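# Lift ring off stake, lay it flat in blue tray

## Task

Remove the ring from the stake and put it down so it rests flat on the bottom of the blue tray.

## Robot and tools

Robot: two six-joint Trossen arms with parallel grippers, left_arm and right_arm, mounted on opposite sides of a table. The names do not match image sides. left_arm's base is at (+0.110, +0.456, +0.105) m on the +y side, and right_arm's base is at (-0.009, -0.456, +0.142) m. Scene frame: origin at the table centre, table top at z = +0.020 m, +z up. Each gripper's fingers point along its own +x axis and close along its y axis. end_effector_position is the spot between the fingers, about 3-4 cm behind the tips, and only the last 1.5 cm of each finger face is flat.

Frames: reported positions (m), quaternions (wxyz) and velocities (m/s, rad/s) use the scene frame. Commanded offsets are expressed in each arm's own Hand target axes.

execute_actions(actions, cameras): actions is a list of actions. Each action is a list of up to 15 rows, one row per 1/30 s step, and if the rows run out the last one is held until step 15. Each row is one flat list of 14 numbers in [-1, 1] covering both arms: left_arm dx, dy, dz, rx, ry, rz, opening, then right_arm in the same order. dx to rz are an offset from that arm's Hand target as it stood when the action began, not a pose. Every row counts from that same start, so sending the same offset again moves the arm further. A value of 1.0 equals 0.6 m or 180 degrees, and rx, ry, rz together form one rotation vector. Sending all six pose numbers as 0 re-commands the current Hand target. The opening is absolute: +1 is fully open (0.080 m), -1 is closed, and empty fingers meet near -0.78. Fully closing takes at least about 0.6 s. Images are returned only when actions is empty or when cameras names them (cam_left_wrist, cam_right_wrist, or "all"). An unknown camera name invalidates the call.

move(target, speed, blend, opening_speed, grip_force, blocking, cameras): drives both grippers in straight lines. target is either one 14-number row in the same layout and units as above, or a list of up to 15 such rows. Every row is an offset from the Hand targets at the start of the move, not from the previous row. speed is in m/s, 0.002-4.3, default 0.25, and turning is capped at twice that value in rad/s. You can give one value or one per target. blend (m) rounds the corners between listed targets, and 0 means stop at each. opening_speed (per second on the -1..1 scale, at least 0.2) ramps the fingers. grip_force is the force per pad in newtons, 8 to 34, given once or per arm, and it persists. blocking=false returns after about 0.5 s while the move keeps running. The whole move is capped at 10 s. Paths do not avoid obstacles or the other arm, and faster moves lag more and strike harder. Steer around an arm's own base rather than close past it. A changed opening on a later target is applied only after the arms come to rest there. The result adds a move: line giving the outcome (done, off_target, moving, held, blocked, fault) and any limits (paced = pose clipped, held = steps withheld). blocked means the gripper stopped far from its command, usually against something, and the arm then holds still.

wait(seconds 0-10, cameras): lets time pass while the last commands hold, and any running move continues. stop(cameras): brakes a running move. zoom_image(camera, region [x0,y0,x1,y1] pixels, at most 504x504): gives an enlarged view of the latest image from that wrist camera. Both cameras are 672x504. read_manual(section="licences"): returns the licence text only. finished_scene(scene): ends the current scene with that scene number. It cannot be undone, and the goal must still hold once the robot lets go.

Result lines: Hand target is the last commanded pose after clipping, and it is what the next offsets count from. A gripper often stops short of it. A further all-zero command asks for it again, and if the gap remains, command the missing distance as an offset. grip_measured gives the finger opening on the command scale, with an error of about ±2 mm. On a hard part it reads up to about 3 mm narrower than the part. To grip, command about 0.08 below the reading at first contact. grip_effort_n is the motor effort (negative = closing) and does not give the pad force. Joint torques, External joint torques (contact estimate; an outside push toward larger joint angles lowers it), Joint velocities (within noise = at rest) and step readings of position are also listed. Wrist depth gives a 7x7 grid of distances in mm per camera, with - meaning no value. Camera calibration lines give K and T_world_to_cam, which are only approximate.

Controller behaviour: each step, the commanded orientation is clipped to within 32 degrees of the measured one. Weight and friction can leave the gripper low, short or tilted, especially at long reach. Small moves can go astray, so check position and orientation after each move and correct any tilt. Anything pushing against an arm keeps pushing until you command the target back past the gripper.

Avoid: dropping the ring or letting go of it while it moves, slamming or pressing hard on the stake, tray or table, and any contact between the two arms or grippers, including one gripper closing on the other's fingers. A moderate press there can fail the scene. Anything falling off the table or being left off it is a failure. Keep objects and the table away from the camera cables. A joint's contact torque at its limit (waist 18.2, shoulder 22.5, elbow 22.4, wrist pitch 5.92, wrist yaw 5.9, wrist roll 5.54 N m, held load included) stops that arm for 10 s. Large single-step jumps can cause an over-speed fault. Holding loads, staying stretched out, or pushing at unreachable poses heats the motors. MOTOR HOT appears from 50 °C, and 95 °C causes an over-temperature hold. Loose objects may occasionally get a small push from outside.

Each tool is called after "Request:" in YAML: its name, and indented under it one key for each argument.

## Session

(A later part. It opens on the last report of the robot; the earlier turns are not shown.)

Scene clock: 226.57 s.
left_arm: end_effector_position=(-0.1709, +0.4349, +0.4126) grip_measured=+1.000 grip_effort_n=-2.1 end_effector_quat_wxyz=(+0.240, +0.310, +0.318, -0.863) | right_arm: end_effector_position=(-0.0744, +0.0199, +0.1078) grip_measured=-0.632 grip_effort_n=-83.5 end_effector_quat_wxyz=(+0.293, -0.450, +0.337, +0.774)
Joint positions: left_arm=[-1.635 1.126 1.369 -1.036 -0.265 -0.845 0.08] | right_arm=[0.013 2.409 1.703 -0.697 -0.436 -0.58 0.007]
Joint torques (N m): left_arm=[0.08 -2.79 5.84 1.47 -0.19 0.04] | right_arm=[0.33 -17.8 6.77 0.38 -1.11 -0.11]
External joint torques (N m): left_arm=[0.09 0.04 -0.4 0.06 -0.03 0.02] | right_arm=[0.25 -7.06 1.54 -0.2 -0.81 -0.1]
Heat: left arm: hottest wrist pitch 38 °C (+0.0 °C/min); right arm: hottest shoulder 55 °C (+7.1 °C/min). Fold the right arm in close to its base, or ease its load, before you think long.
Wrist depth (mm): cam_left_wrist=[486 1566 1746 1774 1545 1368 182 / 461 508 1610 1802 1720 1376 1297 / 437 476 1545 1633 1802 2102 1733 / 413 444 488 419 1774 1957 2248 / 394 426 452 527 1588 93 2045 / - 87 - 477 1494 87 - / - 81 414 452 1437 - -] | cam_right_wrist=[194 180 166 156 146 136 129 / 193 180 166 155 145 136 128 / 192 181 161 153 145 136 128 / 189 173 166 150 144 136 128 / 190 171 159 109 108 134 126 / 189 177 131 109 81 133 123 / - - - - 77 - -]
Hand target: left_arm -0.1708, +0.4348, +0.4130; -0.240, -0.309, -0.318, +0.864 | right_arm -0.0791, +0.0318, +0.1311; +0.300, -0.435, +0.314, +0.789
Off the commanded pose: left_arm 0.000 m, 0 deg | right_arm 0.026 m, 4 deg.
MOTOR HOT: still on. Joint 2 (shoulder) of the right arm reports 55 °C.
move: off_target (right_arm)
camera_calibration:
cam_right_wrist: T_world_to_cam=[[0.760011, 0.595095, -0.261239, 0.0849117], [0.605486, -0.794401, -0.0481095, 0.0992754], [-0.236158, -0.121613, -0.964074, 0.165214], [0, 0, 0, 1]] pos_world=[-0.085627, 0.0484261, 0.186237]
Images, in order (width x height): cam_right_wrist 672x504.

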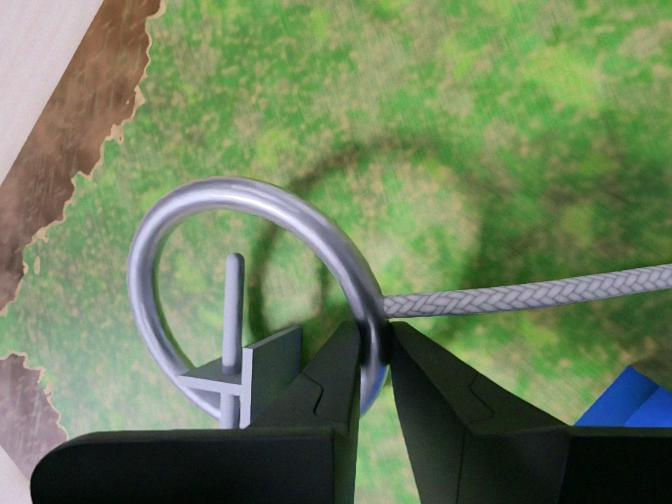

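Request:
move:
  target: [0,0,0,0,0,0,1,0.0015,0,-0.044,0,0,0,-0.95]
  speed: 0.1
  cameras: ["cam_right_wrist"]

Scene clock: 241.00 s.
left_arm: end_effector_position=(-0.1709, +0.4349, +0.4126) grip_measured=+1.000 grip_effort_n=-2.1 end_effector_quat_wxyz=(+0.240, +0.310, +0.318, -0.863) | right_arm: end_effector_position=(-0.0652, +0.0101, +0.1083) grip_measured=-0.632 grip_effort_n=-83.5 end_effector_quat_wxyz=(+0.298, -0.443, +0.323, +0.781)
Joint positions: left_arm=[-1.635 1.126 1.369 -1.036 -0.265 -0.845 0.08] | right_arm=[-0.01 2.356 1.599 -0.623 -0.449 -0.607 0.007]
Joint torques (N m): left_arm=[0.08 -2.8 5.82 1.48 -0.19 0.04] | right_arm=[-0.2 -16.26 3.59 0.46 -0.89 -0.26]
External joint torques (N m): left_arm=[0.08 0.08 -0.42 0.08 -0.03 0.02] | right_arm=[-0.22 -5.98 -1.49 -0.13 -0.59 -0.25]
Heat: left arm: hottest wrist pitch 38 °C (+0.0 °C/min); right arm: hottest shoulder 61 °C (+12.0 °C/min). Fold the right arm in close to its base, or ease its load, before you think long.
Wrist depth (mm): cam_left_wrist=[475 1645 1746 1707 1465 1351 1135 / 465 1494 1588 1816 1669 1376 1305 / 437 473 1545 1682 1846 2102 - / 413 448 491 424 1816 1974 2317 / 394 428 453 520 1524 93 2064 / - 87 - 478 1494 86 - / - 77 417 450 1446 - -] | cam_right_wrist=[201 187 173 162 152 142 135 / 196 183 172 161 151 142 134 / 193 183 167 158 149 140 132 / 191 175 165 153 147 139 131 / 189 176 135 109 142 136 130 / 188 178 134 109 81 136 121 / - - - - 77 - -]
Hand target: left_arm -0.1708, +0.4348, +0.4130; -0.240, -0.309, -0.318, +0.864 | right_arm -0.0663, +0.0119, +0.1191; +0.299, -0.436, +0.314, +0.789
Off the commanded pose: left_arm 0.000 m, 0 deg | right_arm 0.011 m, 2 deg.
MOTOR HOT: still on. Joint 2 (shoulder) of the right arm reports 61 °C.
move: off_target (right_arm)
camera_calibration:
cam_right_wrist: T_world_to_cam=[[0.756329, 0.606136, -0.246101, 0.0819023], [0.607391, -0.790367, -0.0799771, 0.0895085], [-0.242987, -0.0889906, -0.965939, 0.166069], [0, 0, 0, 1]] pos_world=[-0.075959, 0.0358793, 0.187727]
Images, in order (width x height): cam_right_wrist 672x504.

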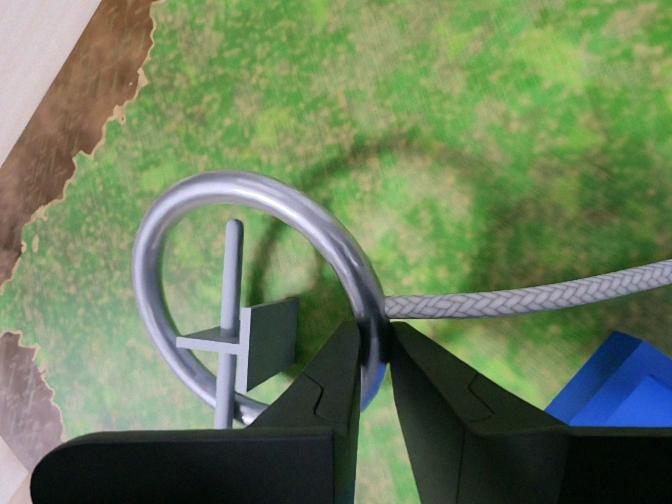

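Request:
move:
  target: [0,0,0,0,0,0,1,0.003,-0.001,-0.033,-0.027,-0.1,0,-0.95]
  speed: 0.12
  cameras: ["cam_right_wrist"]

Scene clock: 249.43 s.
left_arm: end_effector_position=(-0.1709, +0.4349, +0.4126) grip_measured=+1.000 grip_effort_n=-2.1 end_effector_quat_wxyz=(+0.240, +0.310, +0.318, -0.863) | right_arm: end_effector_position=(-0.0563, -0.0038, +0.0992) grip_measured=-0.632 grip_effort_n=-83.5 end_effector_quat_wxyz=(+0.326, -0.327, +0.238, +0.855)
Joint positions: left_arm=[-1.635 1.126 1.369 -1.036 -0.265 -0.845 0.08] | right_arm=[-0.091 2.264 1.223 -0.084 -0.659 -0.626 0.007]
Joint torques (N m): left_arm=[0.05 -2.8 5.82 1.47 -0.18 0.04] | right_arm=[-0.27 -14.59 3.04 0.86 -1.01 -0.05]
External joint torques (N m): left_arm=[0.06 -0.02 -0.38 0.06 -0.03 0.01] | right_arm=[-0.26 -5.22 -1.6 -0.09 -0.63 -0.05]
Heat: left arm: hottest wrist pitch 38 °C (+0.0 °C/min); right arm: hottest shoulder 61 °C (+12.1 °C/min). Fold the right arm in close to its base, or ease its load, before you think long.
Wrist depth (mm): cam_left_wrist=[481 1534 1746 1788 1545 1297 1118 / 464 1465 1599 1788 1622 1384 1368 / 437 475 1610 1682 1733 2083 2671 / 416 442 490 421 1733 2083 2317 / 389 432 450 515 1555 93 1974 / - 93 411 478 1494 86 - / - 82 417 454 1465 - -] | cam_right_wrist=[269 248 228 212 197 185 174 / 241 225 209 194 183 172 161 / 217 205 188 179 168 159 151 / 199 180 173 103 157 149 142 / 181 172 133 107 140 137 113 / 170 162 126 110 81 132 116 / - - - 134 77 - -]
Hand target: left_arm -0.1708, +0.4348, +0.4130; -0.240, -0.309, -0.318, +0.864 | right_arm -0.0568, -0.0022, +0.1090; +0.326, -0.319, +0.230, +0.860
Off the commanded pose: left_arm 0.000 m, 0 deg | right_arm 0.010 m, 1 deg.
MOTOR HOT: still on. Joint 2 (shoulder) of the right arm reports 61 °C.
move: off_target (right_arm)
camera_calibration:
cam_right_wrist: T_world_to_cam=[[0.714886, 0.669641, -0.20129, 0.0747217], [0.565813, -0.723126, -0.396162, 0.101672], [-0.410845, 0.169319, -0.895845, 0.142865], [0, 0, 0, 1]] pos_world=[-0.0522494, -0.000704861, 0.183304]
Images, in order (width x height): cam_right_wrist 672x504.

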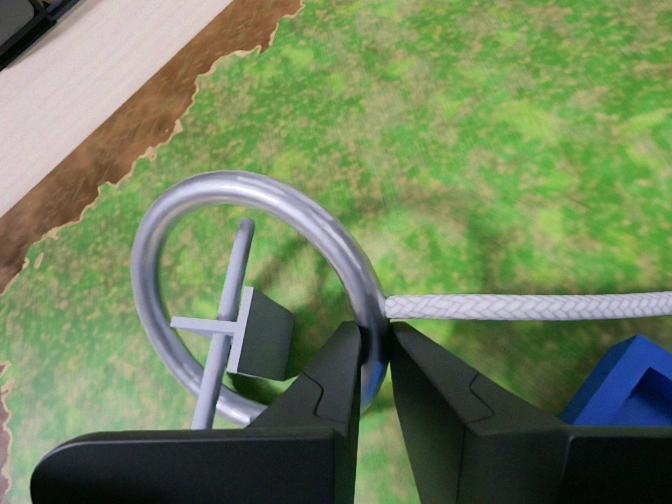

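Request:
move:
  target: [0,0,0,0,0,0,1,-0.046,0.0124,-0.0353,0,0,0,-0.95]
  speed: 0.1
  cameras: ["cam_right_wrist"]

Scene clock: 258.43 s.
left_arm: end_effector_position=(-0.1709, +0.4349, +0.4126) grip_measured=+1.000 grip_effort_n=-1.6 end_effector_quat_wxyz=(+0.240, +0.310, +0.318, -0.863) | right_arm: end_effector_position=(-0.0365, -0.0321, +0.1067) grip_measured=-0.632 grip_effort_n=-83.5 end_effector_quat_wxyz=(+0.327, -0.325, +0.239, +0.855)
Joint positions: left_arm=[-1.635 1.126 1.369 -1.036 -0.265 -0.845 0.08] | right_arm=[-0.152 2.179 1.107 -0.092 -0.685 -0.692 0.007]
Joint torques (N m): left_arm=[0.05 -2.78 5.83 1.47 -0.19 0.04] | right_arm=[-0.23 -13.61 2.85 0.58 -1.03 -0.26]
External joint torques (N m): left_arm=[0.03 -0.02 -0.33 0.08 -0.03 0.01] | right_arm=[-0.29 -4.98 -1.55 -0.3 -0.63 -0.25]
Heat: left arm: hottest wrist pitch 39 °C (+1.0 °C/min); right arm: hottest shoulder 57 °C (+8.1 °C/min). Fold the right arm in close to its base, or ease its load, before you think long.
Wrist depth (mm): cam_left_wrist=[486 1566 1816 1802 1494 1283 1108 / 466 511 1622 1802 1720 1368 1320 / 434 470 1534 1746 1774 2122 2045 / 412 447 494 1484 1746 2045 2341 / 391 427 450 527 1610 93 2009 / - 87 431 478 1474 87 - / - 77 416 455 1428 - -] | cam_right_wrist=[284 268 244 227 212 197 185 / 258 238 223 207 194 183 171 / 233 220 201 191 179 169 160 / 212 190 157 103 168 159 151 / 196 183 173 107 149 100 135 / 181 172 143 81 81 124 128 / - - - - 77 - -]
Hand target: left_arm -0.1708, +0.4348, +0.4130; -0.240, -0.309, -0.318, +0.864 | right_arm -0.0374, -0.0315, +0.1151; +0.326, -0.319, +0.229, +0.860
Off the commanded pose: left_arm 0.000 m, 0 deg | right_arm 0.008 m, 1 deg.
MOTOR HOT: still on. Joint 2 (shoulder) of the right arm reports 57 °C.
move: done
camera_calibration:
cam_right_wrist: T_world_to_cam=[[0.71723, 0.666866, -0.202167, 0.0811614], [0.561827, -0.725025, -0.398359, 0.0730589], [-0.412228, 0.172132, -0.894672, 0.162292], [0, 0, 0, 1]] pos_world=[-0.0323563, -0.0290899, 0.19071]
Images, in order (width x height): cam_right_wrist 672x504.

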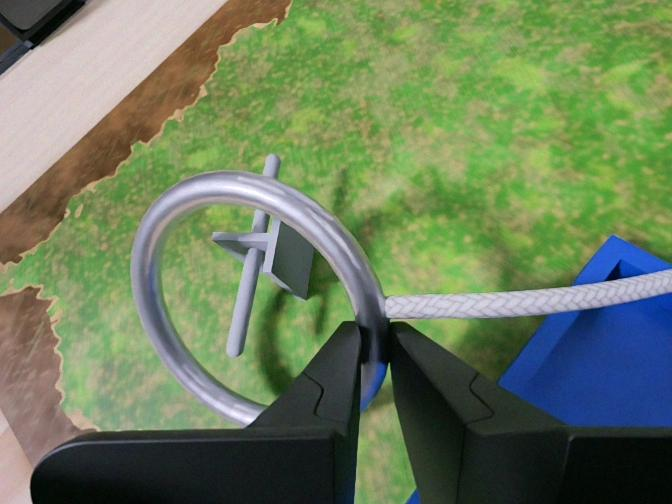

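Request:
move:
  target:
    - [0,0,0,0,0,0,1,-0.07,0.019,0.069,0,0,0,-0.95]
    - [0,0,0,0,0,0,1,-0.1765,-0.164,-0.013,0.0603,0.2316,-0.003,-0.95]
  speed: 0.15
  cameras: ["cam_right_wrist"]

Scene clock: 276.27 s.
left_arm: end_effector_position=(-0.1709, +0.4349, +0.4126) grip_measured=+1.000 grip_effort_n=-1.6 end_effector_quat_wxyz=(+0.240, +0.310, +0.318, -0.863) | right_arm: end_effector_position=(+0.0955, -0.0149, +0.1649) grip_measured=-0.632 grip_effort_n=-83.5 end_effector_quat_wxyz=(+0.255, -0.572, +0.411, +0.663)
Joint positions: left_arm=[-1.635 1.126 1.369 -1.036 -0.265 -0.845 0.08] | right_arm=[-0.28 2.568 2.279 -1.475 -0.171 -0.887 0.007]
Joint torques (N m): left_arm=[0.06 -2.78 5.82 1.47 -0.19 0.04] | right_arm=[-0.15 -13.55 6.01 -0.47 -0.12 -0.28]
External joint torques (N m): left_arm=[0.04 -0.02 -0.35 0.08 -0.03 0.02] | right_arm=[-0.15 -2.29 0.91 -0.45 0.02 -0.27]
Heat: left arm: hottest wrist pitch 39 °C (+1.0 °C/min); right arm: hottest shoulder 54 °C (+1.0 °C/min). Fold the right arm in close to its base, or ease its load, before you think long.
Wrist depth (mm): cam_left_wrist=[486 1524 1746 1774 1494 1360 1113 / 461 507 1577 1816 1682 1437 1312 / 437 476 1566 1669 1733 2083 2911 / 413 444 489 1494 1746 2122 2183 / 393 426 456 530 1599 93 2122 / - 87 412 476 1545 86 - / - 77 417 454 1428 - -] | cam_right_wrist=[215 202 194 171 165 157 150 / 231 216 191 182 172 159 157 / 248 230 106 106 180 170 161 / 269 133 - 104 190 172 167 / 292 233 - 104 101 190 177 / 321 296 - 81 81 197 194 / - - - - 77 - -]
Hand target: left_arm -0.1708, +0.4348, +0.4130; -0.240, -0.309, -0.318, +0.864 | right_arm +0.0970, -0.0130, +0.1652; -0.255, +0.573, -0.407, -0.664
Off the commanded pose: left_arm 0.000 m, 0 deg | right_arm 0.003 m, 0 deg.
MOTOR HOT: still on. Joint 2 (shoulder) of the right arm reports 54 °C.
move: done
camera_calibration:
cam_right_wrist: T_world_to_cam=[[0.812659, 0.524044, -0.254879, -0.0157185], [0.582183, -0.749213, 0.315821, -0.085564], [-0.0254547, -0.405041, -0.913944, 0.223535], [0, 0, 0, 1]] pos_world=[0.0682777, 0.0346723, 0.227315]
Images, in order (width x height): cam_right_wrist 672x504.

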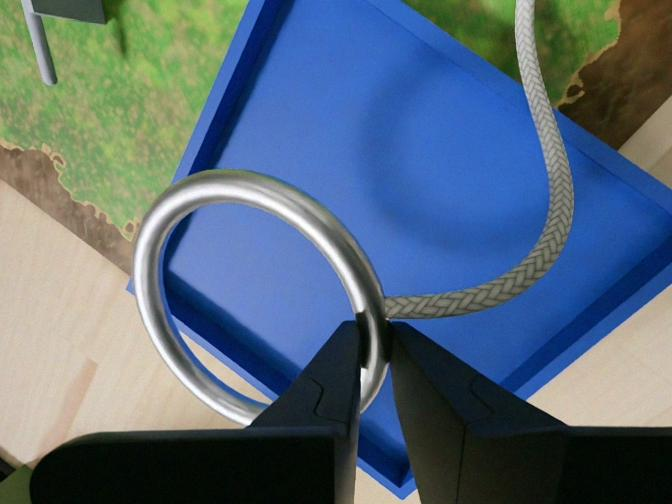

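Request:
move:
  target:
    - [0,0,0,0,0,0,1,0.1167,-0.06,-0.003,0,0,0,-0.95]
    - [0,0,0,0,0,0,1,0.141,-0.067,-0.003,0,0,0,-0.95]
  speed: [0.15,0.03]
  blend: 0.005
  cameras: ["cam_right_wrist"]

Scene clock: 286.13 s.
left_arm: end_effector_position=(-0.1709, +0.4349, +0.4126) grip_measured=+1.000 grip_effort_n=-1.6 end_effector_quat_wxyz=(+0.240, +0.310, +0.318, -0.863) | right_arm: end_effector_position=(+0.1119, -0.0021, +0.0805) grip_measured=-0.632 grip_effort_n=-83.5 end_effector_quat_wxyz=(+0.260, -0.572, +0.406, +0.664)
Joint positions: left_arm=[-1.635 1.126 1.369 -1.036 -0.265 -0.845 0.08] | right_arm=[-0.304 2.734 2.264 -1.283 -0.165 -0.911 0.007]
Joint torques (N m): left_arm=[0.07 -2.81 5.82 1.47 -0.19 0.04] | right_arm=[-0.23 -13.01 4.04 0.2 -0.14 -0.3]
External joint torques (N m): left_arm=[0.06 0.07 -0.4 0.08 -0.03 0.02] | right_arm=[-0.33 -1.23 -0.99 0.19 0.01 -0.28]
Heat: left arm: hottest wrist pitch 39 °C (+1.0 °C/min); right arm: hottest shoulder 53 °C (-3.0 °C/min). Fold the right arm in close to its base, or ease its load, before you think long.
Wrist depth (mm): cam_left_wrist=[478 1588 1760 1788 1504 1320 1130 / 461 501 1645 1816 1774 1351 1368 / 437 473 1545 1657 1760 2045 2226 / 411 444 495 422 1788 1957 2226 / 393 428 448 498 1622 93 2027 / - 87 415 476 1446 87 - / - 82 411 455 1419 - -] | cam_right_wrist=[113 107 103 79 93 90 84 / 120 115 107 100 95 92 89 / 128 121 109 103 98 93 92 / 138 128 119 108 103 98 76 / 151 135 129 109 104 104 94 / 162 152 136 110 81 - 102 / - - - - 77 - -]
Hand target: left_arm -0.1708, +0.4348, +0.4130; -0.240, -0.309, -0.318, +0.864 | right_arm +0.1125, -0.0036, +0.0735; -0.255, +0.573, -0.407, -0.664
Off the commanded pose: left_arm 0.000 m, 0 deg | right_arm 0.007 m, 1 deg.
MOTOR HOT: still on. Joint 2 (shoulder) of the right arm reports 53 °C.
move: done
camera_calibration:
cam_right_wrist: T_world_to_cam=[[0.813808, 0.527587, -0.243656, -0.0583268], [0.580766, -0.753277, 0.308681, -0.058182], [-0.0206845, -0.392715, -0.919428, 0.151983], [0, 0, 0, 1]] pos_world=[0.0844006, 0.0466314, 0.143486]
Images, in order (width x height): cam_right_wrist 672x504.

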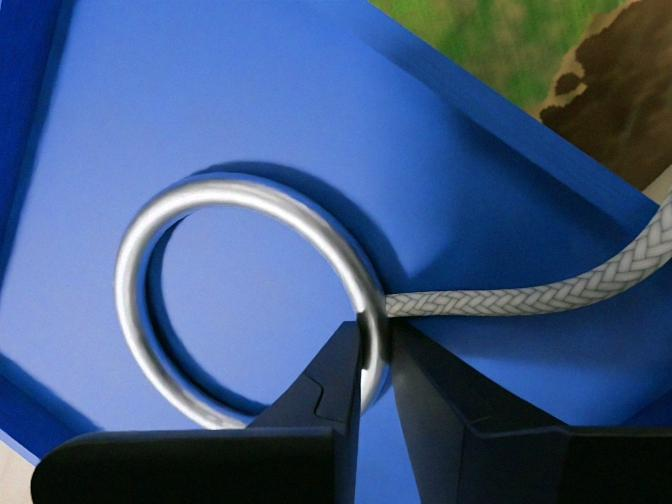

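Request:
move:
  target:
    - [0,0,0,0,0,0,1,0.011,-0.003,0,0,0,0,-0.95]
    - [0,0,0,0,0,0,1,0.011,-0.003,0,0,0,0,-0.55]
  speed: 0.03
  opening_speed: 0.5
  cameras: ["cam_right_wrist"]

Scene clock: 292.53 s.
left_arm: end_effector_position=(-0.1709, +0.4349, +0.4126) grip_measured=+1.000 grip_effort_n=-1.6 end_effector_quat_wxyz=(+0.240, +0.310, +0.318, -0.863) | right_arm: end_effector_position=(+0.1125, -0.0001, +0.0791) grip_measured=-0.556 grip_effort_n=22.6 end_effector_quat_wxyz=(+0.263, -0.571, +0.403, +0.665)
Joint positions: left_arm=[-1.635 1.126 1.369 -1.036 -0.265 -0.845 0.08] | right_arm=[-0.304 2.736 2.264 -1.272 -0.165 -0.912 0.01]
Joint torques (N m): left_arm=[0.06 -2.81 5.84 1.48 -0.2 0.04] | right_arm=[-0.22 -11.92 3.43 0.57 -0.15 -0.28]
External joint torques (N m): left_arm=[0.05 0.03 -0.4 0.06 -0.04 0.02] | right_arm=[-0.31 -0.2 -1.6 0.53 0 -0.27]
Heat: left arm: hottest wrist pitch 39 °C (+1.0 °C/min); right arm: hottest shoulder 53 °C (-5.0 °C/min). Fold the right arm in close to its base, or ease its load, before you think long.
Wrist depth (mm): cam_left_wrist=[478 1555 1720 1720 1524 1328 1092 / 465 1484 1599 1788 1682 1368 1290 / 433 475 1514 1694 1816 2270 2341 / 412 448 491 1566 1760 2045 2441 / 391 426 449 526 1599 93 2027 / - 93 396 479 1524 86 - / - 78 414 454 1393 - -] | cam_right_wrist=[- 107 100 80 94 90 85 / 119 114 107 100 95 93 89 / 127 120 108 - 98 95 93 / 136 124 119 103 103 98 76 / - 133 128 107 104 104 97 / 159 149 136 109 80 - 101 / - - - - 81 - -]
Hand target: left_arm -0.1708, +0.4348, +0.4130; -0.240, -0.309, -0.318, +0.864 | right_arm +0.1125, -0.0036, +0.0665; -0.255, +0.573, -0.407, -0.664
Off the commanded pose: left_arm 0.000 m, 0 deg | right_arm 0.013 m, 1 deg.
MOTOR HOT: still on. Joint 2 (shoulder) of the right arm reports 53 °C.
move: off_target (right_arm); target 2's new opening was sent with right_arm's hand 0.013 m and 1 deg from that target
camera_calibration:
cam_right_wrist: T_world_to_cam=[[0.814274, 0.530119, -0.236499, -0.0608523], [0.580204, -0.755837, 0.303436, -0.0561047], [-0.0178977, -0.384298, -0.923036, 0.151494], [0, 0, 0, 1]] pos_world=[0.084814, 0.0480717, 0.142467]
Images, in order (width x height): cam_right_wrist 672x504.

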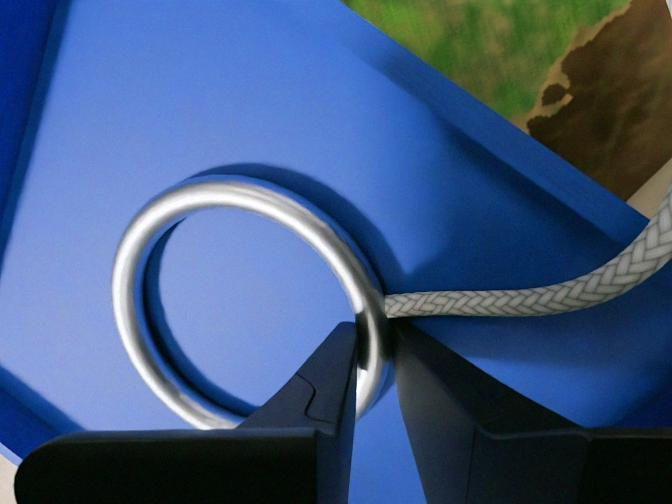

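Request:
move:
  target:
    - [0,0,0,0,0,0,1,0,0,0,0,0,0,-0.45]
    - [0,0,0,0,0,0,1,-0.15,0,0,0,0,0,-0.45]
  speed: 0.1
  cameras: ["cam_right_wrist"]

Scene clock: 298.90 s.
left_arm: end_effector_position=(-0.1709, +0.4349, +0.4126) grip_measured=+1.000 grip_effort_n=-2.1 end_effector_quat_wxyz=(+0.240, +0.310, +0.318, -0.863) | right_arm: end_effector_position=(+0.1289, +0.0042, +0.1444) grip_measured=-0.454 grip_effort_n=19.3 end_effector_quat_wxyz=(+0.290, -0.566, +0.385, +0.669)
Joint positions: left_arm=[-1.635 1.126 1.369 -1.036 -0.265 -0.845 0.08] | right_arm=[-0.333 2.642 2.352 -1.392 -0.164 -0.923 0.015]
Joint torques (N m): left_arm=[0.08 -2.8 5.84 1.47 -0.19 0.04] | right_arm=[-0.21 -16.72 5.53 -0.14 -0.12 -0.3]
External joint torques (N m): left_arm=[0.09 0.03 -0.37 0.07 -0.03 0.01] | right_arm=[-0.29 -5.06 0.29 -0.26 0.03 -0.29]
Heat: left arm: hottest wrist pitch 39 °C (+1.0 °C/min); right arm: hottest shoulder 52 °C (-9.0 °C/min). Fold the right arm in close to its base, or ease its load, before you think long.
Wrist depth (mm): cam_left_wrist=[484 1524 1760 1774 1494 1351 1102 / 467 1428 1622 1788 1669 1384 1276 / 439 476 1494 1669 1802 2102 2270 / 415 448 490 1524 1746 2027 2390 / 389 427 454 515 1566 93 2009 / - 87 - 475 1504 87 - / - 78 416 457 1446 - -] | cam_right_wrist=[184 168 161 158 152 144 139 / 193 179 169 162 157 150 146 / 190 185 177 167 160 154 152 / 207 198 - 177 167 157 158 / - 213 192 181 170 171 165 / 253 220 - - 78 179 174 / - - - 196 - - -]
Hand target: left_arm -0.1708, +0.4348, +0.4130; -0.240, -0.309, -0.318, +0.864 | right_arm +0.1316, +0.0080, +0.1536; -0.255, +0.573, -0.407, -0.664
Off the commanded pose: left_arm 0.000 m, 0 deg | right_arm 0.010 m, 5 deg.
MOTOR HOT: still on. Joint 2 (shoulder) of the right arm reports 52 °C.
joint sent to its limit (right arm) — joint 3 (elbow), upper limit, where the elbow is as straight as it goes. The joint targets are off in orientation, not in position.
move: off_target (right_arm)
camera_calibration:
cam_right_wrist: T_world_to_cam=[[0.828268, 0.527551, -0.188847, -0.0696904], [0.560301, -0.783323, 0.269198, -0.0745613], [-0.00591238, -0.328779, -0.944388, 0.214997], [0, 0, 0, 1]] pos_world=[0.10077, 0.0490461, 0.209951]
Images, in order (width x height): cam_right_wrist 672x504.

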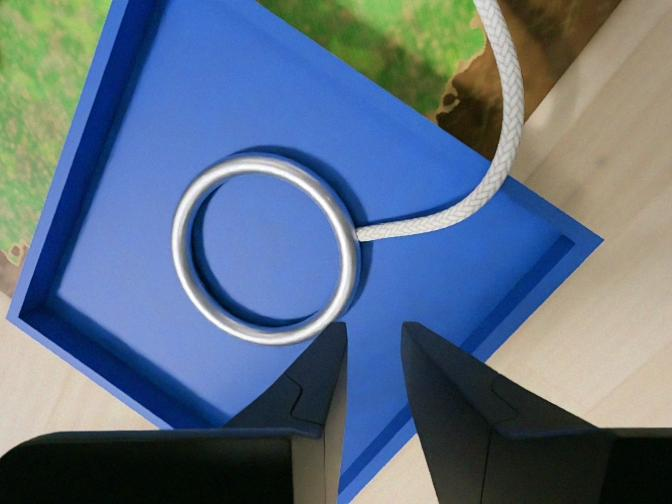

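Request:
finished_scene:
  scene: 2

The scene is finished: the task was done.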